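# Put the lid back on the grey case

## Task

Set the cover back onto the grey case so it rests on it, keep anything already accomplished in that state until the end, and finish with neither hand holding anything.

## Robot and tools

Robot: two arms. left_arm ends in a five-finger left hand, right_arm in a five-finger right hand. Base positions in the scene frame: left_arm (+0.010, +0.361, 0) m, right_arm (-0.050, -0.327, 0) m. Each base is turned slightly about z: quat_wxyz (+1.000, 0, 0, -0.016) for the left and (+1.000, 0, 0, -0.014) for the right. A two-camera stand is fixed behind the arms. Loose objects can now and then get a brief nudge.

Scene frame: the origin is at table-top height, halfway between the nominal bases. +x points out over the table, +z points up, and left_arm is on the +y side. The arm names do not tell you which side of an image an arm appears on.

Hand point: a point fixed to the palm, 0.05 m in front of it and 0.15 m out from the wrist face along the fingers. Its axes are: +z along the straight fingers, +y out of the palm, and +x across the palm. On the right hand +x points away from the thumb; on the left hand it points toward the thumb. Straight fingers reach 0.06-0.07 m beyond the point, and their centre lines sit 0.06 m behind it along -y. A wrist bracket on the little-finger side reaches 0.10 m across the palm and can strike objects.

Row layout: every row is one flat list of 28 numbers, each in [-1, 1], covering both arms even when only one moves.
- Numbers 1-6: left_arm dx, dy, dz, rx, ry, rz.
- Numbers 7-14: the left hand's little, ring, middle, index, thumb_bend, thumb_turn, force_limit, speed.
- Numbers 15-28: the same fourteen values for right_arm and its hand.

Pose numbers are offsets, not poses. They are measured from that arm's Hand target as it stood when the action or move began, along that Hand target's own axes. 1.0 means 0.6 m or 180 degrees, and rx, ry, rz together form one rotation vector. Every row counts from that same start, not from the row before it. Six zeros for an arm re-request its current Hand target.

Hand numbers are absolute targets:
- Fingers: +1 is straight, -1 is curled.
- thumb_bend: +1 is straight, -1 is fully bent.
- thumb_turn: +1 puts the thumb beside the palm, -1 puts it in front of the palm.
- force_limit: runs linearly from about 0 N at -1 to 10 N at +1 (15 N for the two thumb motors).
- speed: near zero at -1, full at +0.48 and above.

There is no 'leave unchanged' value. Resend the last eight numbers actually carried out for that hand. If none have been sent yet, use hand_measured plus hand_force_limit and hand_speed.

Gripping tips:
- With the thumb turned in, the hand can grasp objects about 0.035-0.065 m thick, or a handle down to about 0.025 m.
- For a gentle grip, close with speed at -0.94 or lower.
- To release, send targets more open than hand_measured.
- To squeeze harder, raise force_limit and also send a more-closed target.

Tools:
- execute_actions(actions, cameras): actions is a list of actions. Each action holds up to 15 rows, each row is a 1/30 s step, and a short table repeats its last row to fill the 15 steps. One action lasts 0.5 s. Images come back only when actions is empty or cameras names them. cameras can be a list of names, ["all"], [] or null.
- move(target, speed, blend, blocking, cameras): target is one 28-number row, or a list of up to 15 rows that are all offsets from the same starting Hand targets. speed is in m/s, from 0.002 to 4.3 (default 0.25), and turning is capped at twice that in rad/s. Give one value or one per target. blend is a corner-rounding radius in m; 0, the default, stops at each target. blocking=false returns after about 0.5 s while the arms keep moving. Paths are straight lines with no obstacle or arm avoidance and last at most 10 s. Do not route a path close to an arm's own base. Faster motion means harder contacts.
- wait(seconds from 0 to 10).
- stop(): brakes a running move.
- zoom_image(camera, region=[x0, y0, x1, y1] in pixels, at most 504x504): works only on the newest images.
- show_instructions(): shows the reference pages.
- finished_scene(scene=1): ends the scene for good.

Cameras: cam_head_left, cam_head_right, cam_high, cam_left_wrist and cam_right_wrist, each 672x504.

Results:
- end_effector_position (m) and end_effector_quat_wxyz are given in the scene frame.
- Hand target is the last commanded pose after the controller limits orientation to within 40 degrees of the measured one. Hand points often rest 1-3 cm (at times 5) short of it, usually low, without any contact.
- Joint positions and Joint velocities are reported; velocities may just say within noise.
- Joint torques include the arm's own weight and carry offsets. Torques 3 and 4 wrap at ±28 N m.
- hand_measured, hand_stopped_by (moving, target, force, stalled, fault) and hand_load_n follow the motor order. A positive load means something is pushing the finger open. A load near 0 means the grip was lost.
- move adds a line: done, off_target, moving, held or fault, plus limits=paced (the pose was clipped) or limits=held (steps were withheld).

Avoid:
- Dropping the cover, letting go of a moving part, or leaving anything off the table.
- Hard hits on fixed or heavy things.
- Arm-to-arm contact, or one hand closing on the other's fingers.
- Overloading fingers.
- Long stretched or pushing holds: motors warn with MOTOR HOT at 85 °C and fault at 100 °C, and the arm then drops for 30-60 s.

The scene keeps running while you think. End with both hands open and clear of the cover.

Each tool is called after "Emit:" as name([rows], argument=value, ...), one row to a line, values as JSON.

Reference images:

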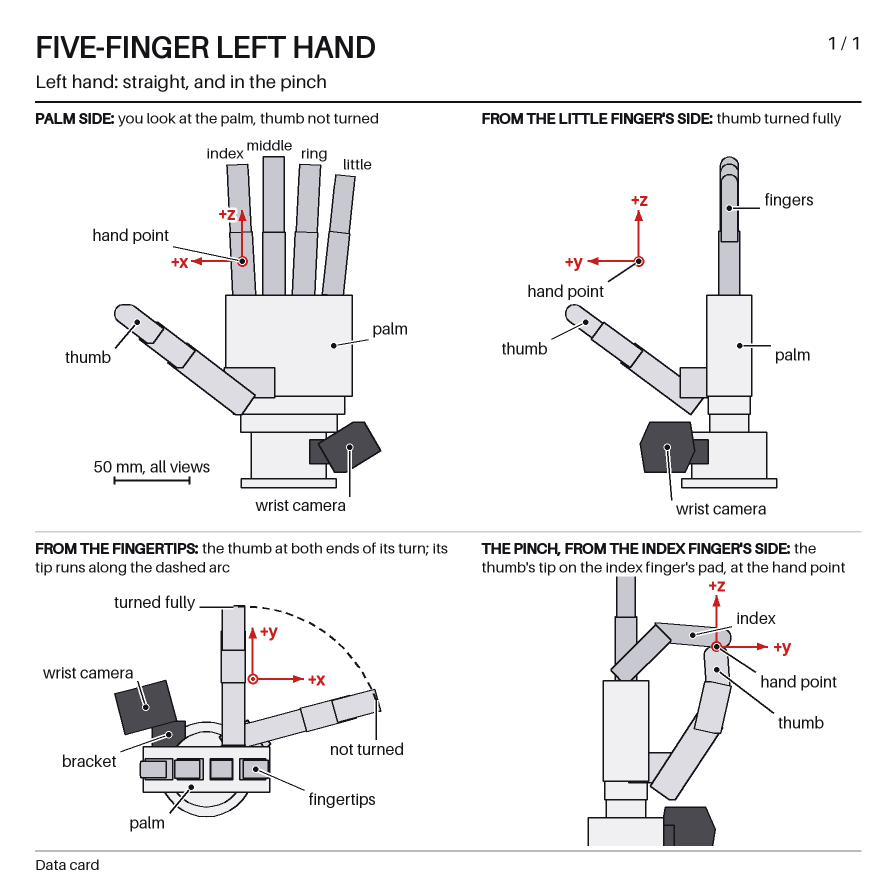

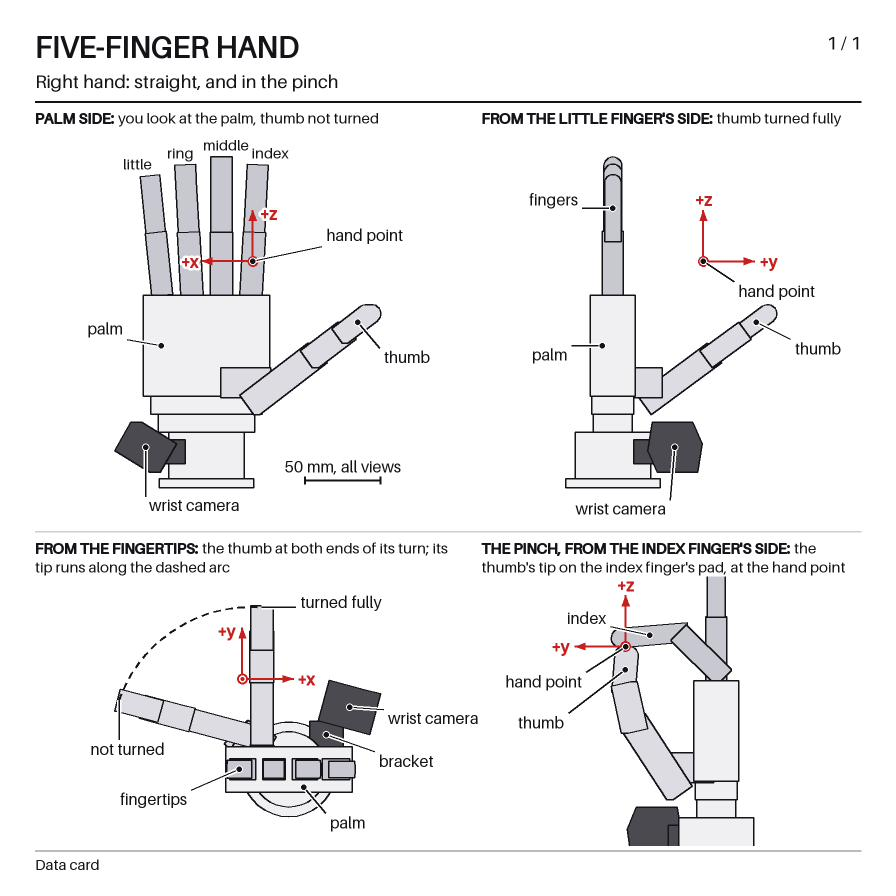

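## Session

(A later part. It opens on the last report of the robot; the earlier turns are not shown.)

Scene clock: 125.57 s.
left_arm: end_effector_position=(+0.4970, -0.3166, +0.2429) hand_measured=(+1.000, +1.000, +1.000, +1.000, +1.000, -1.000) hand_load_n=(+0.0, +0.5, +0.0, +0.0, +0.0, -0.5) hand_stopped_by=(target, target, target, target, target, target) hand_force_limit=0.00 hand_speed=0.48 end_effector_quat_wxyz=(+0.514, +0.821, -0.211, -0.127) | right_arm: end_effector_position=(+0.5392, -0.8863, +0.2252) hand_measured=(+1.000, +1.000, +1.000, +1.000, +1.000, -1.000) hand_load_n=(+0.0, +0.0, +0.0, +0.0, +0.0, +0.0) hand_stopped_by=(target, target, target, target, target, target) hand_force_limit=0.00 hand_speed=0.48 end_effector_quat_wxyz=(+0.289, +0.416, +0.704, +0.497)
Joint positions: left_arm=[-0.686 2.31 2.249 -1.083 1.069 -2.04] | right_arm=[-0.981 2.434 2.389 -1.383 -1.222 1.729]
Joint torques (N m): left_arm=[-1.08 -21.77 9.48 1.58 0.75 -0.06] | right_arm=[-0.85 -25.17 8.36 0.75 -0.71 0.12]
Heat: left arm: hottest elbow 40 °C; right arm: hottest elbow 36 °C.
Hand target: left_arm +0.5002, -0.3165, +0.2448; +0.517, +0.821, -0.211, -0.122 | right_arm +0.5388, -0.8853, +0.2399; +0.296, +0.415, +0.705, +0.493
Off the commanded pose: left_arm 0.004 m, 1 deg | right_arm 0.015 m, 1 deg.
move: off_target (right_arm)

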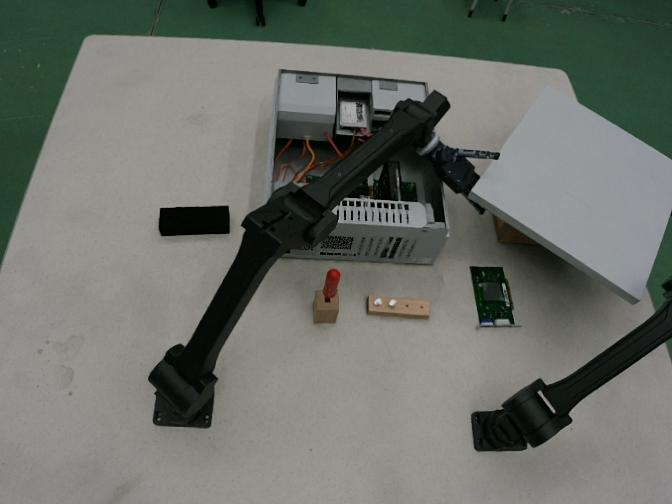

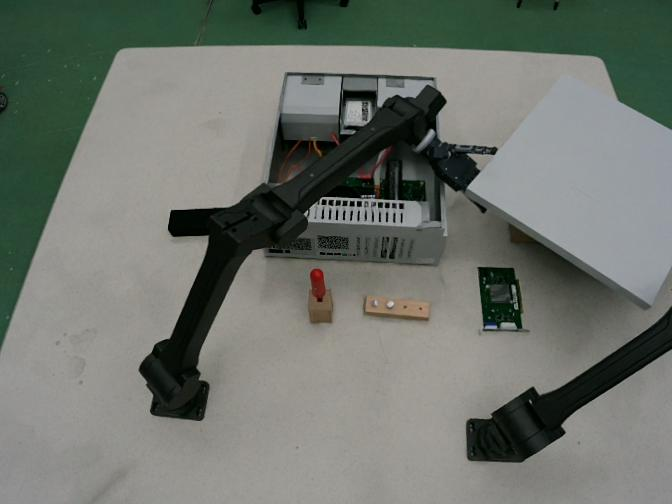

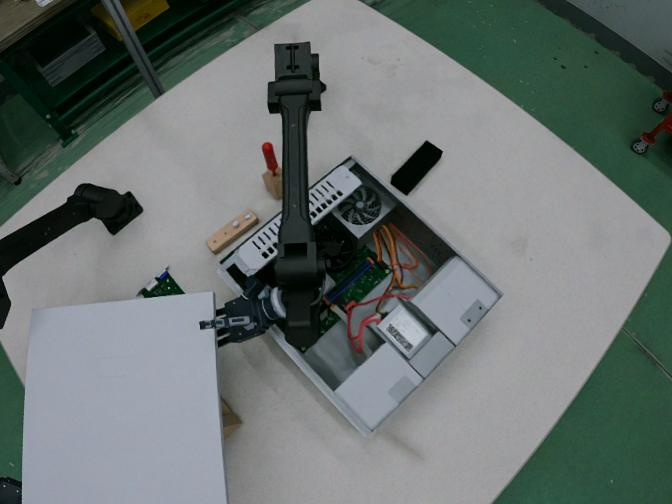

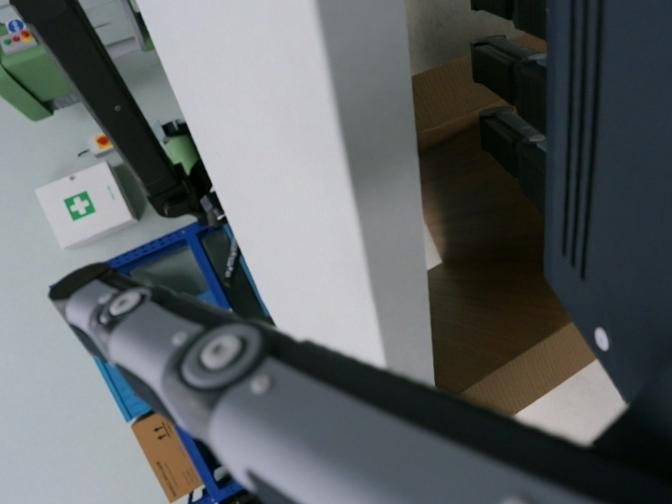

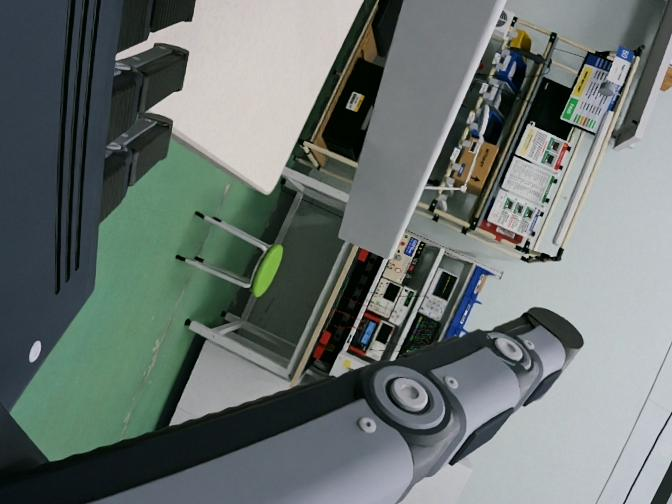

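Emit:
move(target=[0.0006,0.03,-0.0146,0,0,0,1,1,1,1,1,-1,0,0.48,-0.0005,0.0549,-0.0197,0,0,0,1,1,1,1,1,-1,0,0.48], speed=0.05, cameras=["cam_left_wrist","cam_right_wrist","cam_head_left","cam_high"])

Scene clock: 128.23 s.
left_arm: end_effector_position=(+0.4964, -0.3159, +0.2418) hand_measured=(+1.000, +1.000, +1.000, +1.000, +1.000, -1.000) hand_load_n=(+0.0, +0.0, +0.0, +0.0, +0.0, +0.0) hand_stopped_by=(target, target, target, target, target, target) hand_force_limit=0.00 hand_speed=0.48 end_effector_quat_wxyz=(+0.512, +0.823, -0.208, -0.132) | right_arm: end_effector_position=(+0.5363, -0.8821, +0.2397) hand_measured=(+1.000, +1.000, +1.000, +1.000, +1.000, -1.000) hand_load_n=(+0.0, +0.0, +0.0, +0.0, +0.0, -0.5) hand_stopped_by=(target, target, target, target, target, target) hand_force_limit=0.00 hand_speed=0.48 end_effector_quat_wxyz=(+0.279, +0.426, +0.699, +0.503)
Joint positions: left_arm=[-0.686 2.31 2.249 -1.094 1.069 -2.043] | right_arm=[-0.981 2.412 2.389 -1.425 -1.222 1.742]
Joint torques (N m): left_arm=[-0.32 -21.83 12.45 0.1 0.78 -0.11] | right_arm=[-0.85 -24.7 12.51 -0.08 -0.71 0.11]
Heat: left arm: hottest elbow 40 °C; right arm: hottest elbow 36 °C.
Hand target: left_arm +0.5002, -0.3165, +0.2649; +0.517, +0.821, -0.211, -0.122 | right_arm +0.5389, -0.8852, +0.2748; +0.296, +0.415, +0.705, +0.493
Off the commanded pose: left_arm 0.023 m, 1 deg | right_arm 0.035 m, 3 deg.
move: off_target (left_arm, right_arm)
Images, in order (width x height): cam_head_left 672x504, cam_high 672x504, cam_left_wrist 672x504, cam_right_wrist 672x504.

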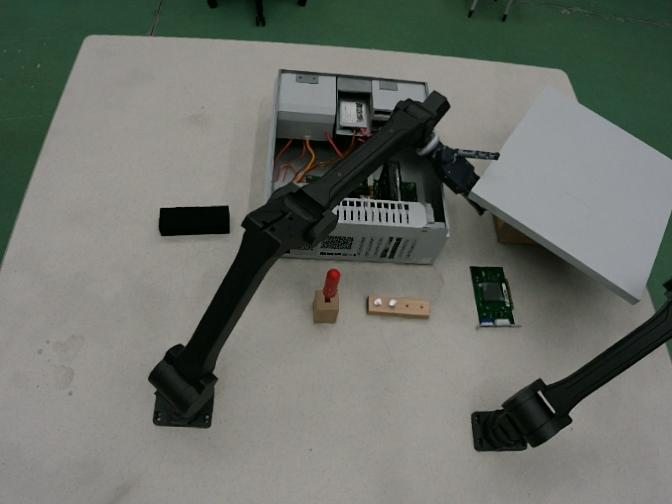

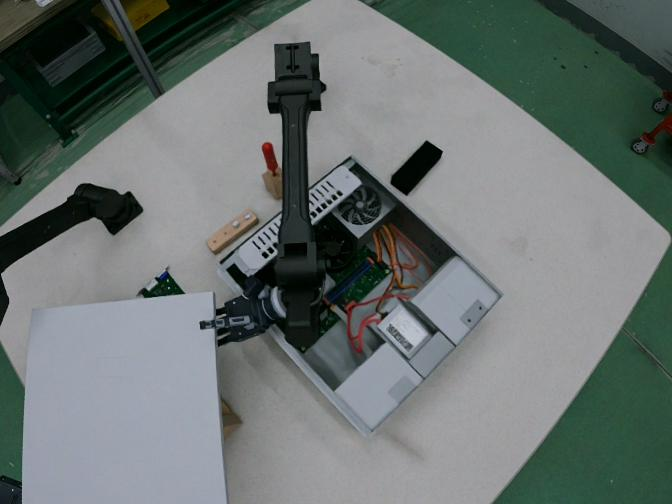

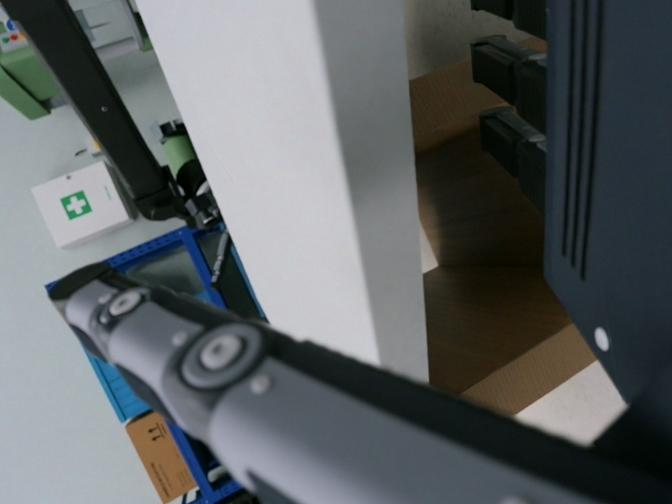

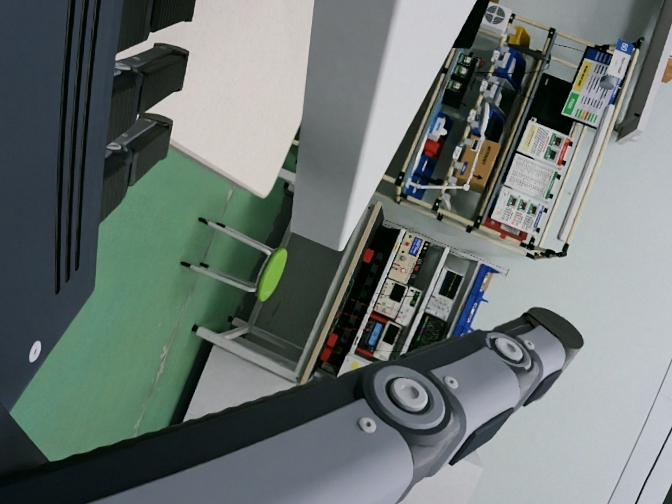

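Emit:
move(target=[0.0006,0.03,-0.0146,0,0,0,1,1,1,1,1,-1,0,0.48,-0.0003,0.0314,-0.0113,0,0,0,1,1,1,1,1,-1,0,0.48], speed=0.05, cameras=["cam_left_wrist","cam_right_wrist","cam_head_left"])

Scene clock: 130.27 s.
left_arm: end_effector_position=(+0.4949, -0.3145, +0.2563) hand_measured=(+1.000, +1.000, +1.000, +1.000, +1.000, -1.000) hand_load_n=(+0.0, +0.0, +0.0, +0.0, +0.0, +0.0) hand_stopped_by=(target, target, target, target, target, target) hand_force_limit=0.00 hand_speed=0.48 end_effector_quat_wxyz=(+0.510, +0.825, -0.203, -0.138) | right_arm: end_effector_position=(+0.5354, -0.8808, +0.2611) hand_measured=(+1.000, +1.000, +1.000, +1.000, +1.000, -1.000) hand_load_n=(+0.0, +0.0, +0.0, +0.0, +0.0, +0.0) hand_stopped_by=(target, target, target, target, target, target) hand_force_limit=0.00 hand_speed=0.48 end_effector_quat_wxyz=(+0.277, +0.428, +0.697, +0.504)
Joint positions: left_arm=[-0.686 2.303 2.278 -1.141 1.069 -2.046] | right_arm=[-0.981 2.402 2.428 -1.474 -1.222 1.749]
Joint torques (N m): left_arm=[-1.03 -21.77 13.96 0.25 0.74 0] | right_arm=[-0.91 -23.94 13.56 -0.06 -0.7 0.08]
Heat: left arm: hottest elbow 40 °C; right arm: hottest elbow 37 °C.
Hand target: left_arm +0.5002, -0.3165, +0.2851; +0.517, +0.821, -0.211, -0.121 | right_arm +0.5389, -0.8852, +0.2951; +0.296, +0.415, +0.705, +0.493
Off the commanded pose: left_arm 0.029 m, 2 deg | right_arm 0.034 m, 3 deg.
move: off_target (left_arm, right_arm)
Images, in order (width x height): cam_head_left 672x504, cam_left_wrist 672x504, cam_right_wrist 672x504.

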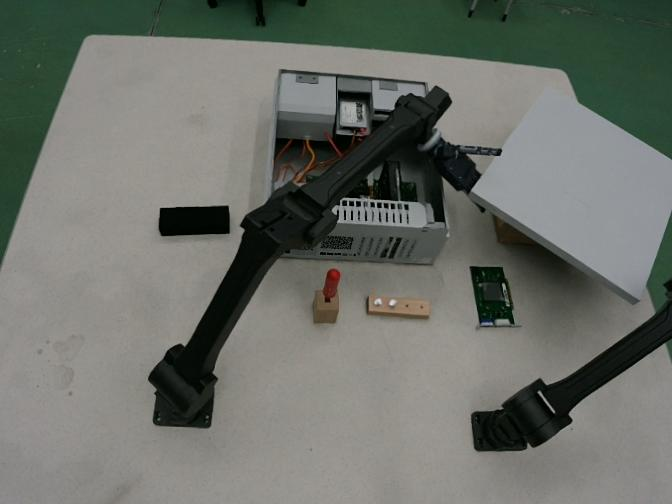

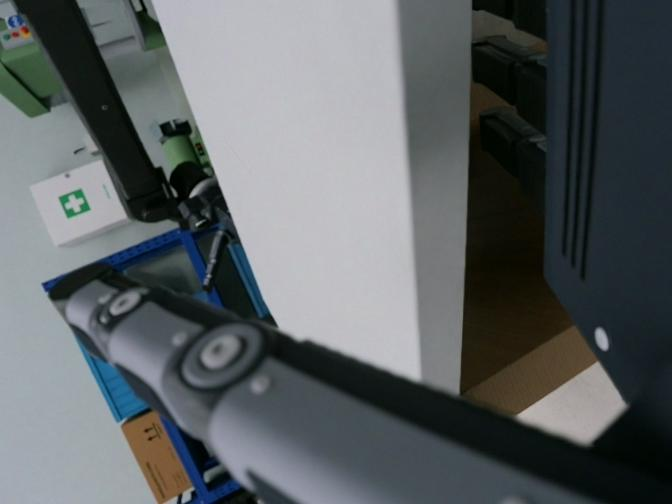

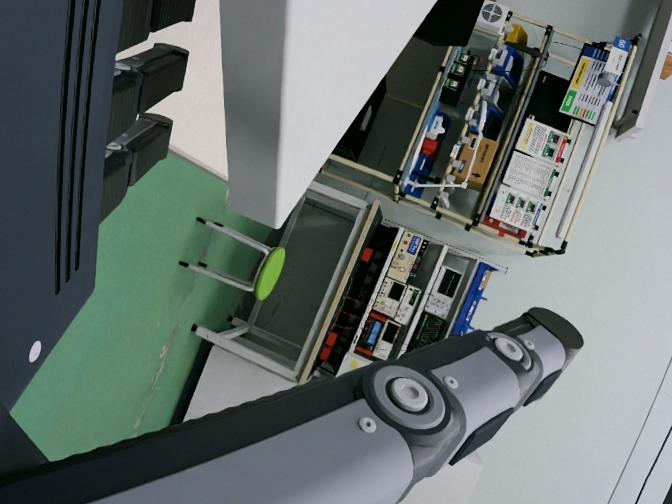

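Emit:
move(target=[0.0004,0.0225,-0.0109,0,0,0,1,1,1,1,1,-1,0,0.48,-0.0002,0.0235,-0.0085,0,0,0,1,1,1,1,1,-1,0,0.48], speed=0.04, cameras=["cam_left_wrist","cam_right_wrist","cam_head_left"])

Scene clock: 132.10 s.
left_arm: end_effector_position=(+0.4954, -0.3147, +0.2720) hand_measured=(+1.000, +1.000, +1.000, +1.000, +1.000, -1.000) hand_load_n=(+0.0, +0.0, +0.0, +0.0, +0.0, +0.0) hand_stopped_by=(target, target, target, target, target, target) hand_force_limit=0.00 hand_speed=0.48 end_effector_quat_wxyz=(+0.509, +0.825, -0.203, -0.137) | right_arm: end_effector_position=(+0.5352, -0.8807, +0.2754) hand_measured=(+1.000, +1.000, +1.000, +1.000, +1.000, -1.000) hand_load_n=(+0.0, +0.0, +0.0, +0.0, +0.0, +0.0) hand_stopped_by=(target, target, target, target, target, target) hand_force_limit=0.00 hand_speed=0.48 end_effector_quat_wxyz=(+0.277, +0.429, +0.699, +0.501)
Joint positions: left_arm=[-0.686 2.303 2.319 -1.181 1.067 -2.048] | right_arm=[-0.981 2.402 2.469 -1.511 -1.216 1.751]
Joint torques (N m): left_arm=[-0.62 -21.54 14.11 0.36 0.81 -0.03] | right_arm=[-0.91 -23.53 14.16 -0.09 -0.97 0.09]
Heat: left arm: hottest elbow 41 °C; right arm: hottest elbow 37 °C.
Hand target: left_arm +0.5002, -0.3165, +0.3000; +0.517, +0.821, -0.211, -0.121 | right_arm +0.5389, -0.8852, +0.3101; +0.296, +0.415, +0.705, +0.493
Off the commanded pose: left_arm 0.029 m, 2 deg | right_arm 0.035 m, 3 deg.
move: off_target (left_arm, right_arm)
Images, in order (width x height): cam_head_left 672x504, cam_left_wrist 672x504, cam_right_wrist 672x504.

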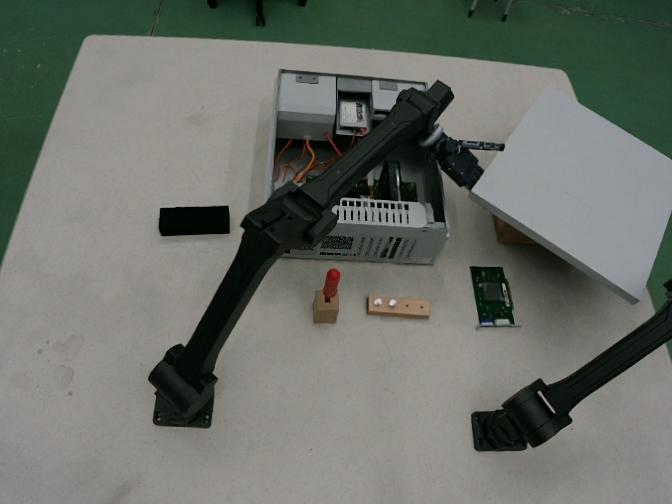

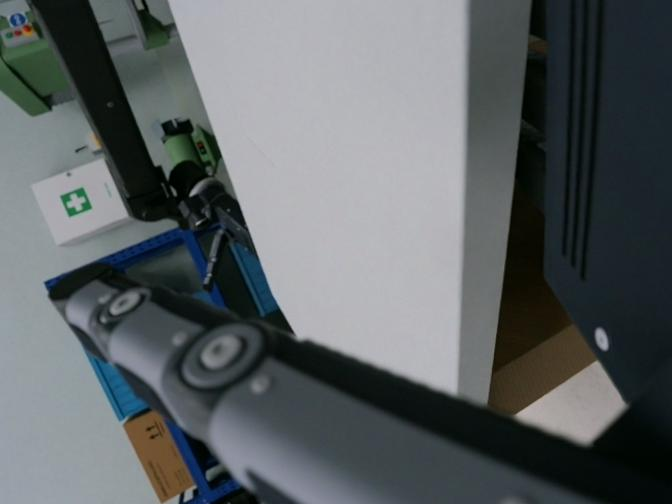

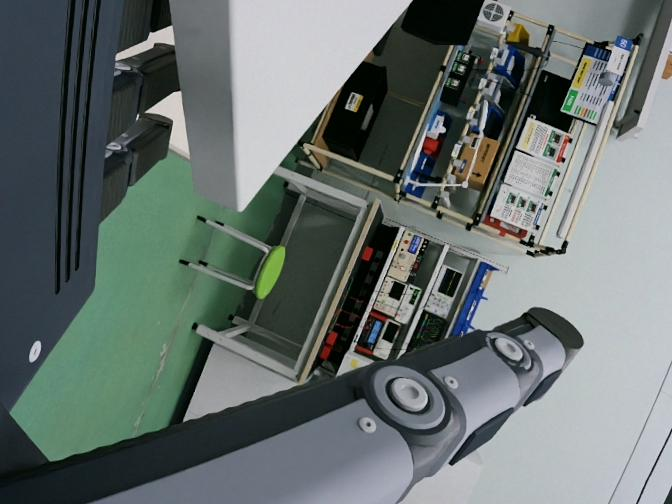

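Emit:
move(target=[0.0003,0.015,-0.0073,0,0,0,1,1,1,1,1,-1,0,0.48,-0.0002,0.0235,-0.0085,0,0,0,1,1,1,1,1,-1,0,0.48], speed=0.04, cameras=["cam_left_wrist","cam_right_wrist","cam_head_left"])

Scene clock: 133.83 s.
left_arm: end_effector_position=(+0.4950, -0.3137, +0.2727) hand_measured=(+1.000, +1.000, +1.000, +1.000, +1.000, -1.000) hand_load_n=(+0.0, +0.0, +0.0, +0.0, +0.0, +0.0) hand_stopped_by=(target, target, target, target, target, target) hand_force_limit=0.00 hand_speed=0.48 end_effector_quat_wxyz=(+0.504, +0.829, -0.199, -0.140) | right_arm: end_effector_position=(+0.5347, -0.8802, +0.2762) hand_measured=(+1.000, +1.000, +1.000, +1.000, +1.000, -1.000) hand_load_n=(+0.0, +0.0, +0.0, +0.0, -0.5, +0.0) hand_stopped_by=(target, target, target, target, target, target) hand_force_limit=0.00 hand_speed=0.48 end_effector_quat_wxyz=(+0.270, +0.434, +0.699, +0.501)
Joint positions: left_arm=[-0.686 2.303 2.329 -1.205 1.058 -2.048] | right_arm=[-0.981 2.406 2.483 -1.536 -1.208 1.751]
Joint torques (N m): left_arm=[-0.15 -22.12 15.02 0.14 1.15 -0.09] | right_arm=[-0.91 -24.41 14.94 -0.21 -1.34 0.14]
Heat: left arm: hottest elbow 41 °C; right arm: hottest elbow 38 °C.
Hand target: left_arm +0.5002, -0.3165, +0.3101; +0.517, +0.821, -0.211, -0.122 | right_arm +0.5388, -0.8852, +0.3250; +0.296, +0.415, +0.705, +0.493
Off the commanded pose: left_arm 0.038 m, 3 deg | right_arm 0.049 m, 4 deg.
move: off_target (left_arm, right_arm)
Images, in order (width x height): cam_head_left 672x504, cam_left_wrist 672x504, cam_right_wrist 672x504.

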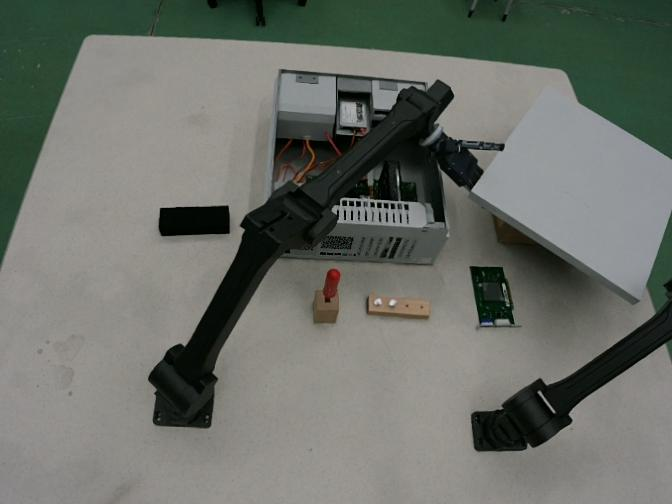

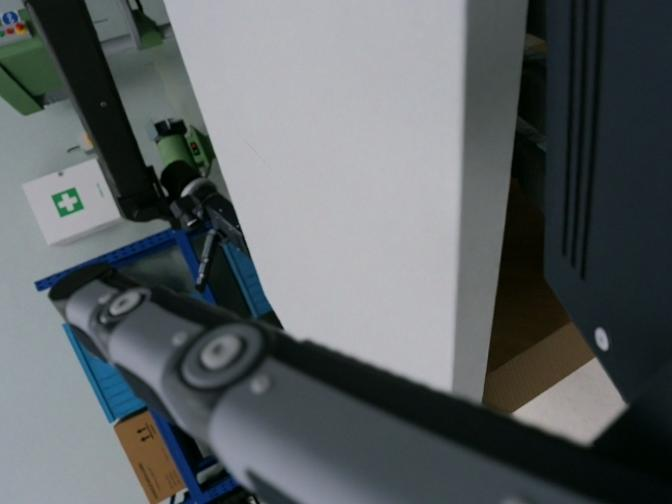

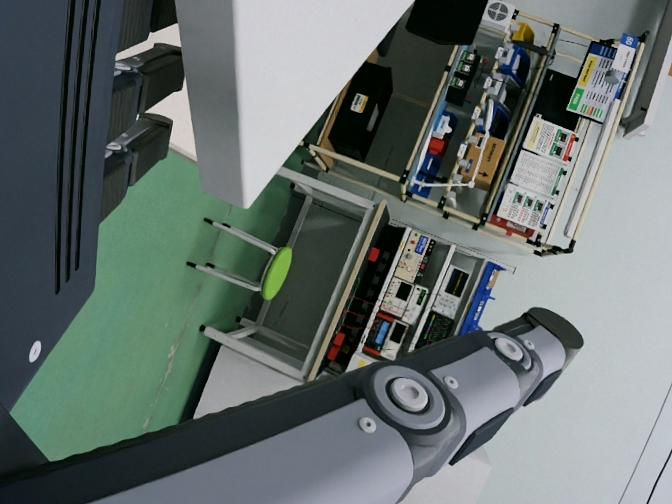

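Emit:
move(target=[0.0003,0.0145,0.03,0,0,0,1,1,1,1,1,-1,0,0.48,0,0.0113,0.0313,0,0,0,1,1,1,1,1,-1,0,0.48], speed=0.04, cameras=["all"])

Scene clock: 137.83 s.
left_arm: end_effector_position=(+0.4937, -0.3173, +0.2716) hand_measured=(+1.000, +1.000, +1.000, +1.000, +1.000, -1.000) hand_load_n=(+0.0, +0.0, +0.0, +0.0, +0.0, +0.0) hand_stopped_by=(target, target, target, target, target, target) hand_force_limit=0.00 hand_speed=0.48 end_effector_quat_wxyz=(+0.499, +0.833, -0.190, -0.145) | right_arm: end_effector_position=(+0.5406, -0.8832, +0.2761) hand_measured=(+1.000, +1.000, +1.000, +1.000, +1.000, -1.000) hand_load_n=(+0.0, +0.0, +0.0, +0.0, +0.0, +0.0) hand_stopped_by=(target, target, target, target, target, target) hand_force_limit=0.00 hand_speed=0.48 end_effector_quat_wxyz=(+0.272, +0.439, +0.696, +0.499)
Joint positions: left_arm=[-0.692 2.303 2.331 -1.205 1.049 -2.077] | right_arm=[-0.976 2.406 2.483 -1.493 -1.205 1.8]
Joint torques (N m): left_arm=[-1.67 -21.36 15.38 1.65 1.14 -0.18] | right_arm=[0.62 -25 13.74 0.59 -1.26 0.2]
Heat: left arm: hottest elbow 42 °C; right arm: hottest elbow 39 °C.
Hand target: left_arm +0.4910, -0.3341, +0.3100; +0.517, +0.821, -0.211, -0.122 | right_arm +0.5563, -0.8757, +0.3248; +0.296, +0.415, +0.705, +0.493
Off the commanded pose: left_arm 0.042 m, 4 deg | right_arm 0.052 m, 4 deg.
move: off_target (left_arm, right_arm)

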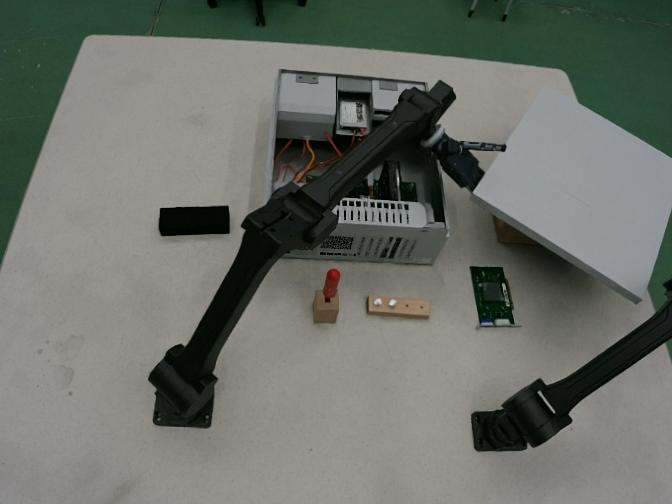

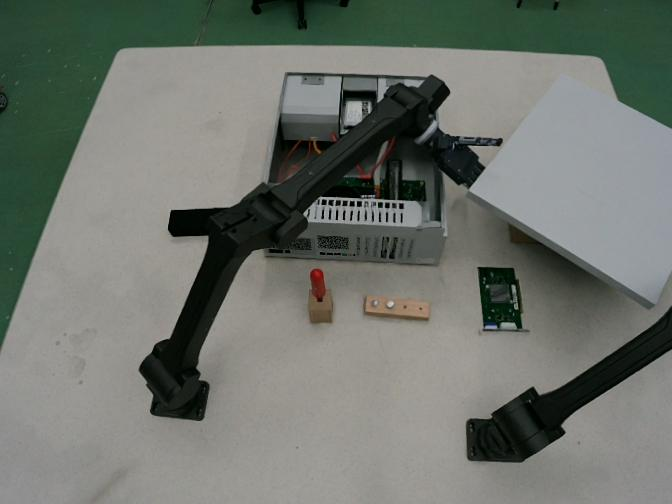

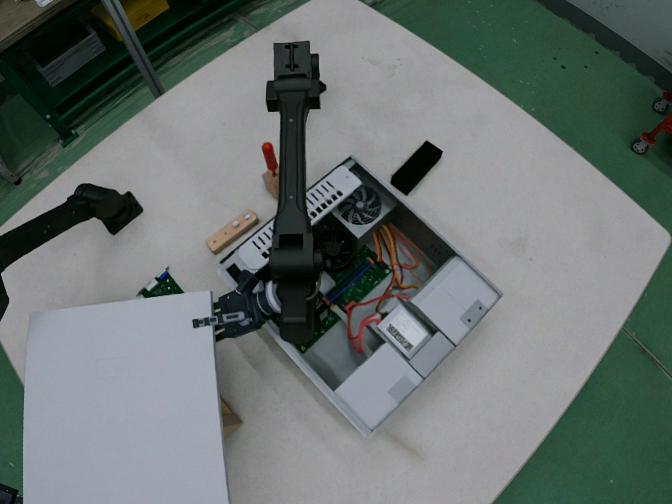

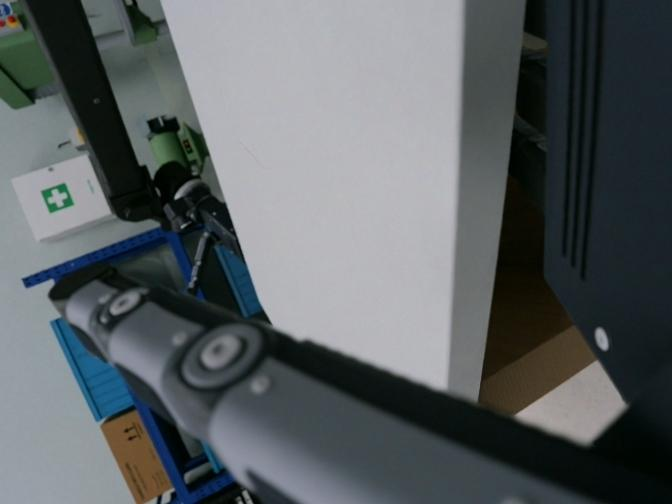

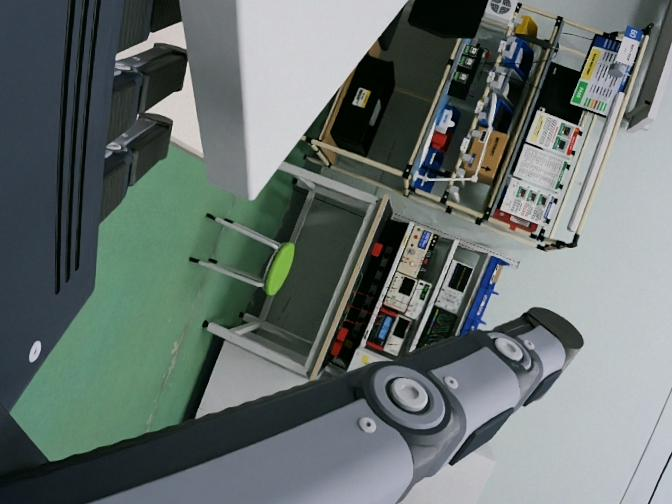

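Emit:
move(target=[0.0007,0.036,-0.0175,0,0,0,1,1,1,1,1,-1,0,0.48,-0.0003,0.0376,-0.0135,0,0,0,1,1,1,1,1,-1,0,0.48], speed=0.04, cameras=["all"])

Scene clock: 140.23 s.
left_arm: end_effector_position=(+0.4978, -0.3204, +0.2896) hand_measured=(+1.000, +1.000, +1.000, +1.000, +1.000, -1.000) hand_load_n=(+0.0, +0.5, +0.0, +0.0, +0.0, +0.0) hand_stopped_by=(target, target, target, target, target, target) hand_force_limit=0.00 hand_speed=0.48 end_effector_quat_wxyz=(+0.501, +0.833, -0.193, -0.135) | right_arm: end_effector_position=(+0.5412, -0.8844, +0.2920) hand_measured=(+1.000, +1.000, +1.000, +1.000, +1.000, -1.000) hand_load_n=(+0.5, +0.0, +0.0, +0.0, +0.0, +0.0) hand_stopped_by=(target, target, target, target, target, target) hand_force_limit=0.00 hand_speed=0.48 end_effector_quat_wxyz=(+0.275, +0.441, +0.696, +0.495)
Joint positions: left_arm=[-0.692 2.316 2.398 -1.235 1.041 -2.082] | right_arm=[-0.976 2.406 2.526 -1.515 -1.199 1.817]
Joint torques (N m): left_arm=[-1.2 -21.6 16.14 0.44 1.46 -0.26] | right_arm=[0.62 -24.88 15.2 -0.2 -1.51 0.25]
Heat: left arm: hottest elbow 42 °C; right arm: hottest elbow 39 °C.
Hand target: left_arm +0.4909, -0.3342, +0.3338; +0.517, +0.821, -0.211, -0.122 | right_arm +0.5565, -0.8755, +0.3489; +0.296, +0.415, +0.705, +0.493
Off the commanded pose: left_arm 0.047 m, 3 deg | right_arm 0.059 m, 4 deg.
move: off_target (left_arm, right_arm)

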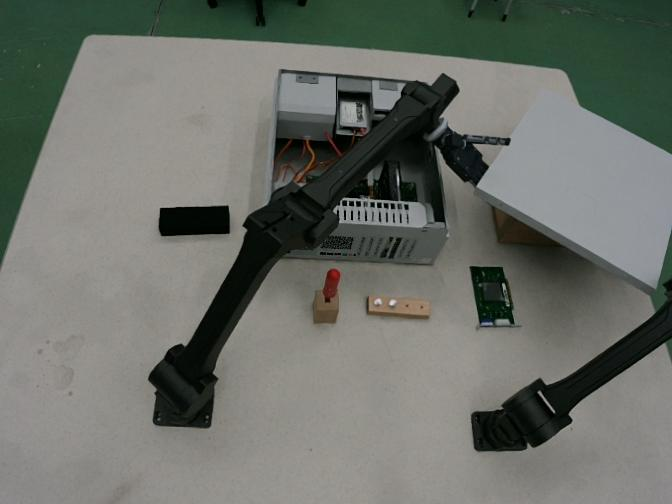

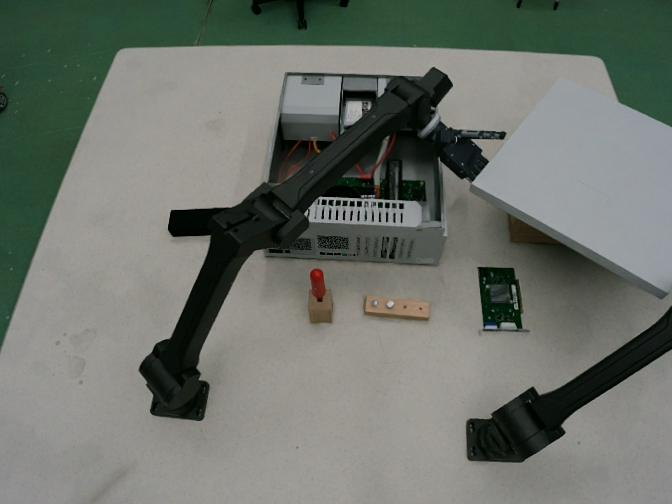

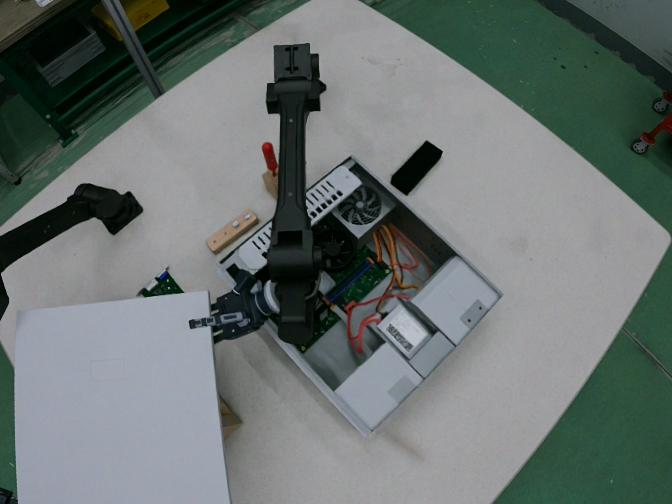

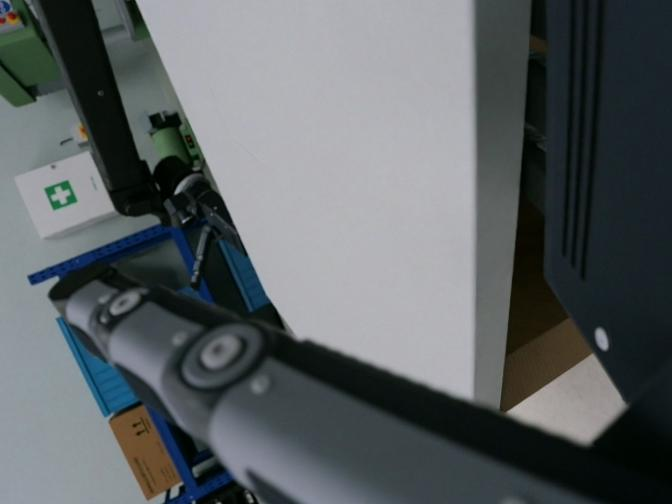

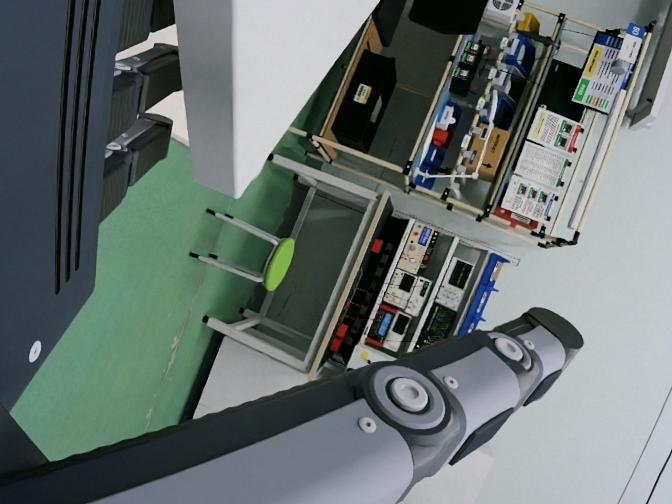

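Emit:
zoom_image(camera="cam_head_left", region=[420, 110, 540, 220])

Emit:
zoom_image(camera="cam_head_right", region=[420, 110, 540, 220])

Emit:
zoom_image(camera="cam_high", region=[170, 260, 300, 360])

Emit:
zoom_image(camera="cam_left_wrist", region=[400, 0, 672, 272])

Emit:
zoom_image(camera="cam_right_wrist", region=[60, 0, 330, 270])

Scaled by 4.200 from the camera's 672x504 image, which has a finer 960x720 frame.

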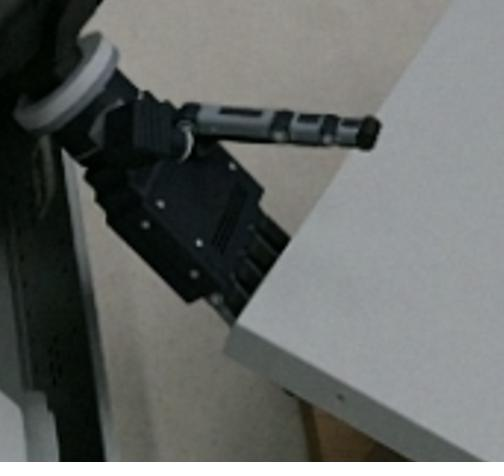

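Scaled by 4.200 from the camera's 672x504 image, which has a finer 960x720 frame.

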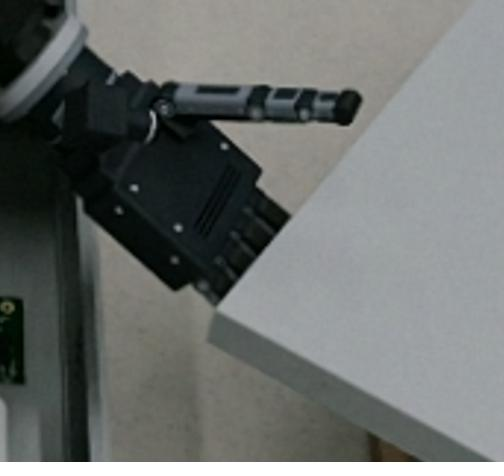

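Scaled by 3.877 from the camera's 672x504 image, which has a finer 960x720 frame.

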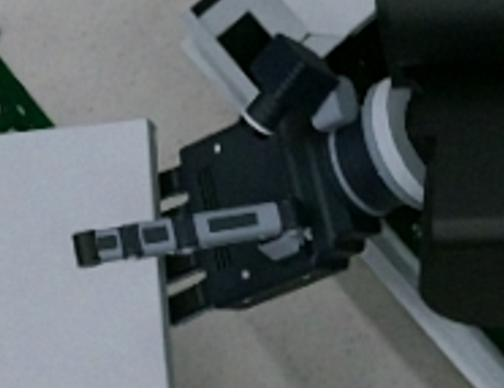

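Scaled by 1.853 from the camera's 672x504 image, which has a finer 960x720 frame.

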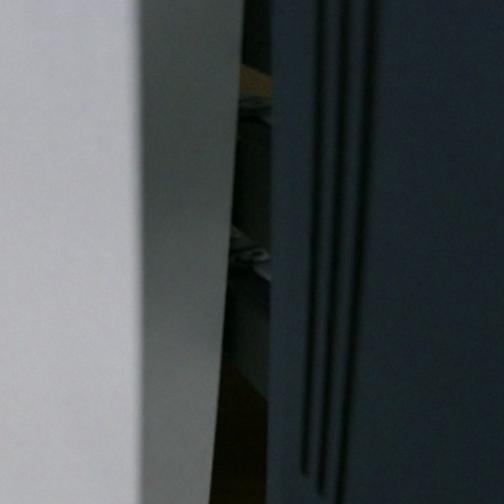

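Scaled by 1.867 from the camera's 672x504 image, which has a finer 960x720 frame.

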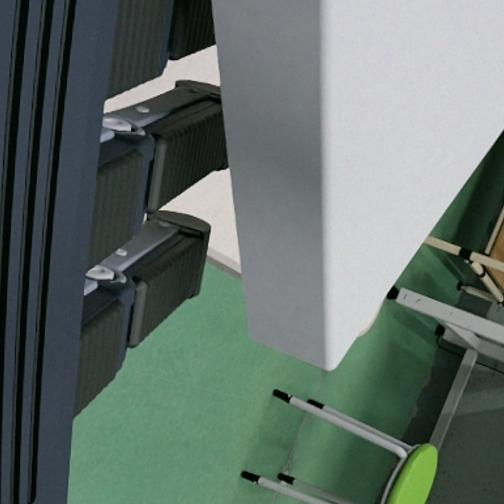

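Emit:
move([
  [-0.002,-0.1035,0.0503,0,0,0,1,1,1,1,1,-1,0,0.48,0.0011,-0.1239,0.0446,0,0,0,1,1,1,1,1,-1,0,0.48],
  [0.0303,-0.1018,0.055,0,0,0.0188,1,1,1,1,1,-1,0,0.48,0.0683,-0.108,0.087,0,0,-0.0435,1,1,1,1,1,-1,0,0.48],
], speed=0.06, cameras=["all"])

Scene clock: 150.73 s.
left_arm: end_effector_position=(+0.5047, -0.3405, +0.2615) hand_measured=(+1.000, +1.000, +1.000, +1.000, +1.000, -1.000) hand_load_n=(+0.0, +0.0, +0.0, +0.0, +0.0, -0.5) hand_stopped_by=(target, target, target, target, target, target) hand_force_limit=0.00 hand_speed=0.48 end_effector_quat_wxyz=(+0.517, +0.818, -0.226, -0.111) | right_arm: end_effector_position=(+0.5570, -0.8351, +0.2557) hand_measured=(+1.000, +1.000, +1.000, +1.000, +1.000, -1.000) hand_load_n=(+0.0, +0.0, +0.0, +0.0, -0.5, +0.0) hand_stopped_by=(target, target, target, target, target, target) hand_force_limit=0.00 hand_speed=0.48 end_effector_quat_wxyz=(+0.323, +0.374, +0.728, +0.475)
Joint positions: left_arm=[-0.703 2.393 2.443 -1.147 1.053 -2.046] | right_arm=[-0.924 2.266 2.146 -1.132 -1.204 1.789]
Joint torques (N m): left_arm=[-1.03 -19.84 13.91 0.27 0.99 0.18] | right_arm=[-0.15 -23.88 8.5 1.05 -0.66 0.05]
Heat: left arm: hottest elbow 42 °C; right arm: hottest elbow 39 °C.
Hand target: left_arm +0.5065, -0.3461, +0.2649; +0.520, +0.814, -0.235, -0.106 | right_arm +0.5609, -0.8272, +0.2699; +0.329, +0.366, +0.732, +0.471
Off the commanded pose: left_arm 0.007 m, 1 deg | right_arm 0.017 m, 1 deg.
move: off_target (right_arm)

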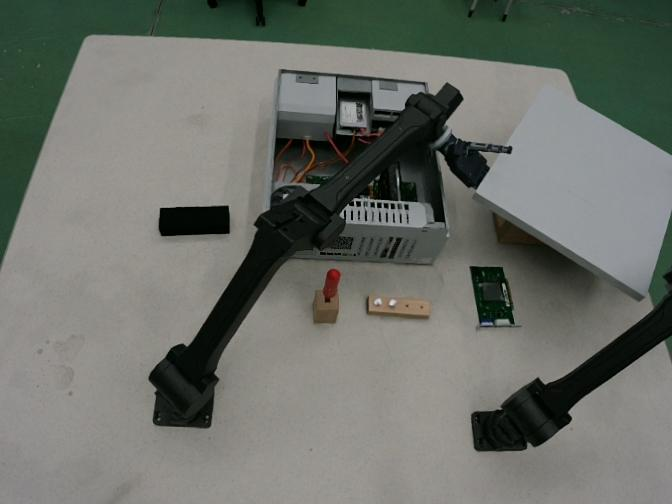

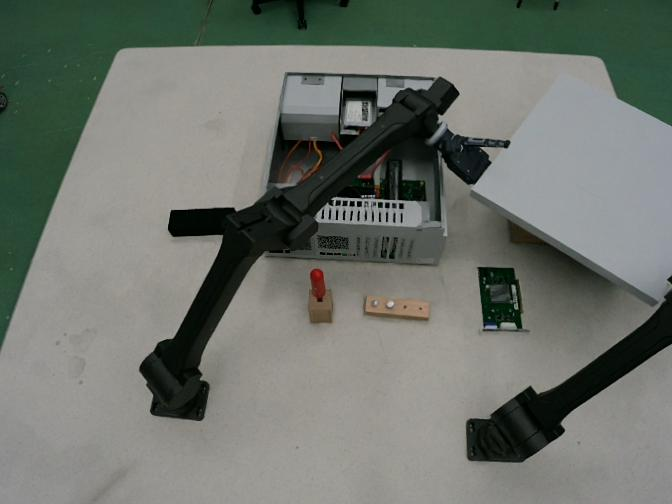

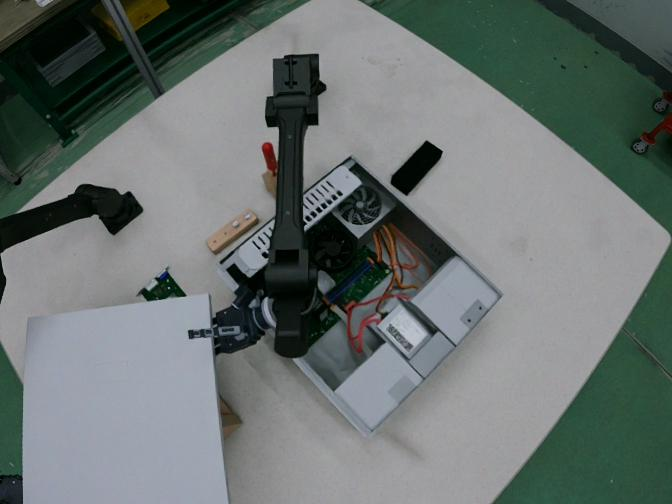

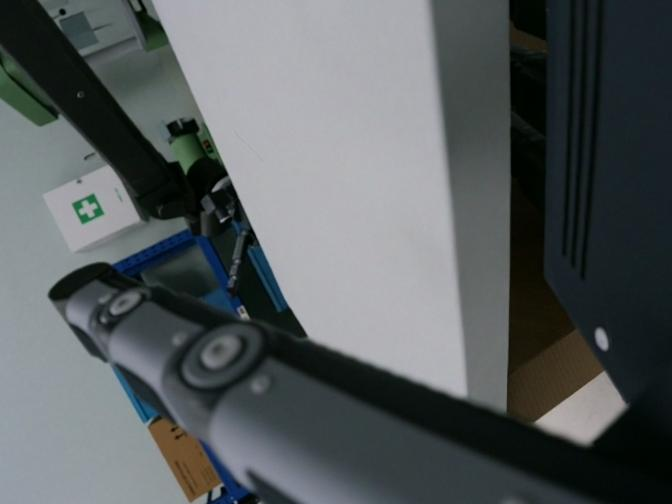

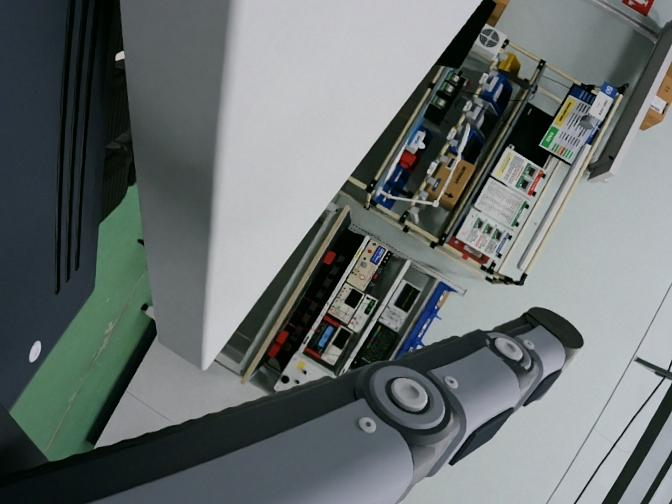

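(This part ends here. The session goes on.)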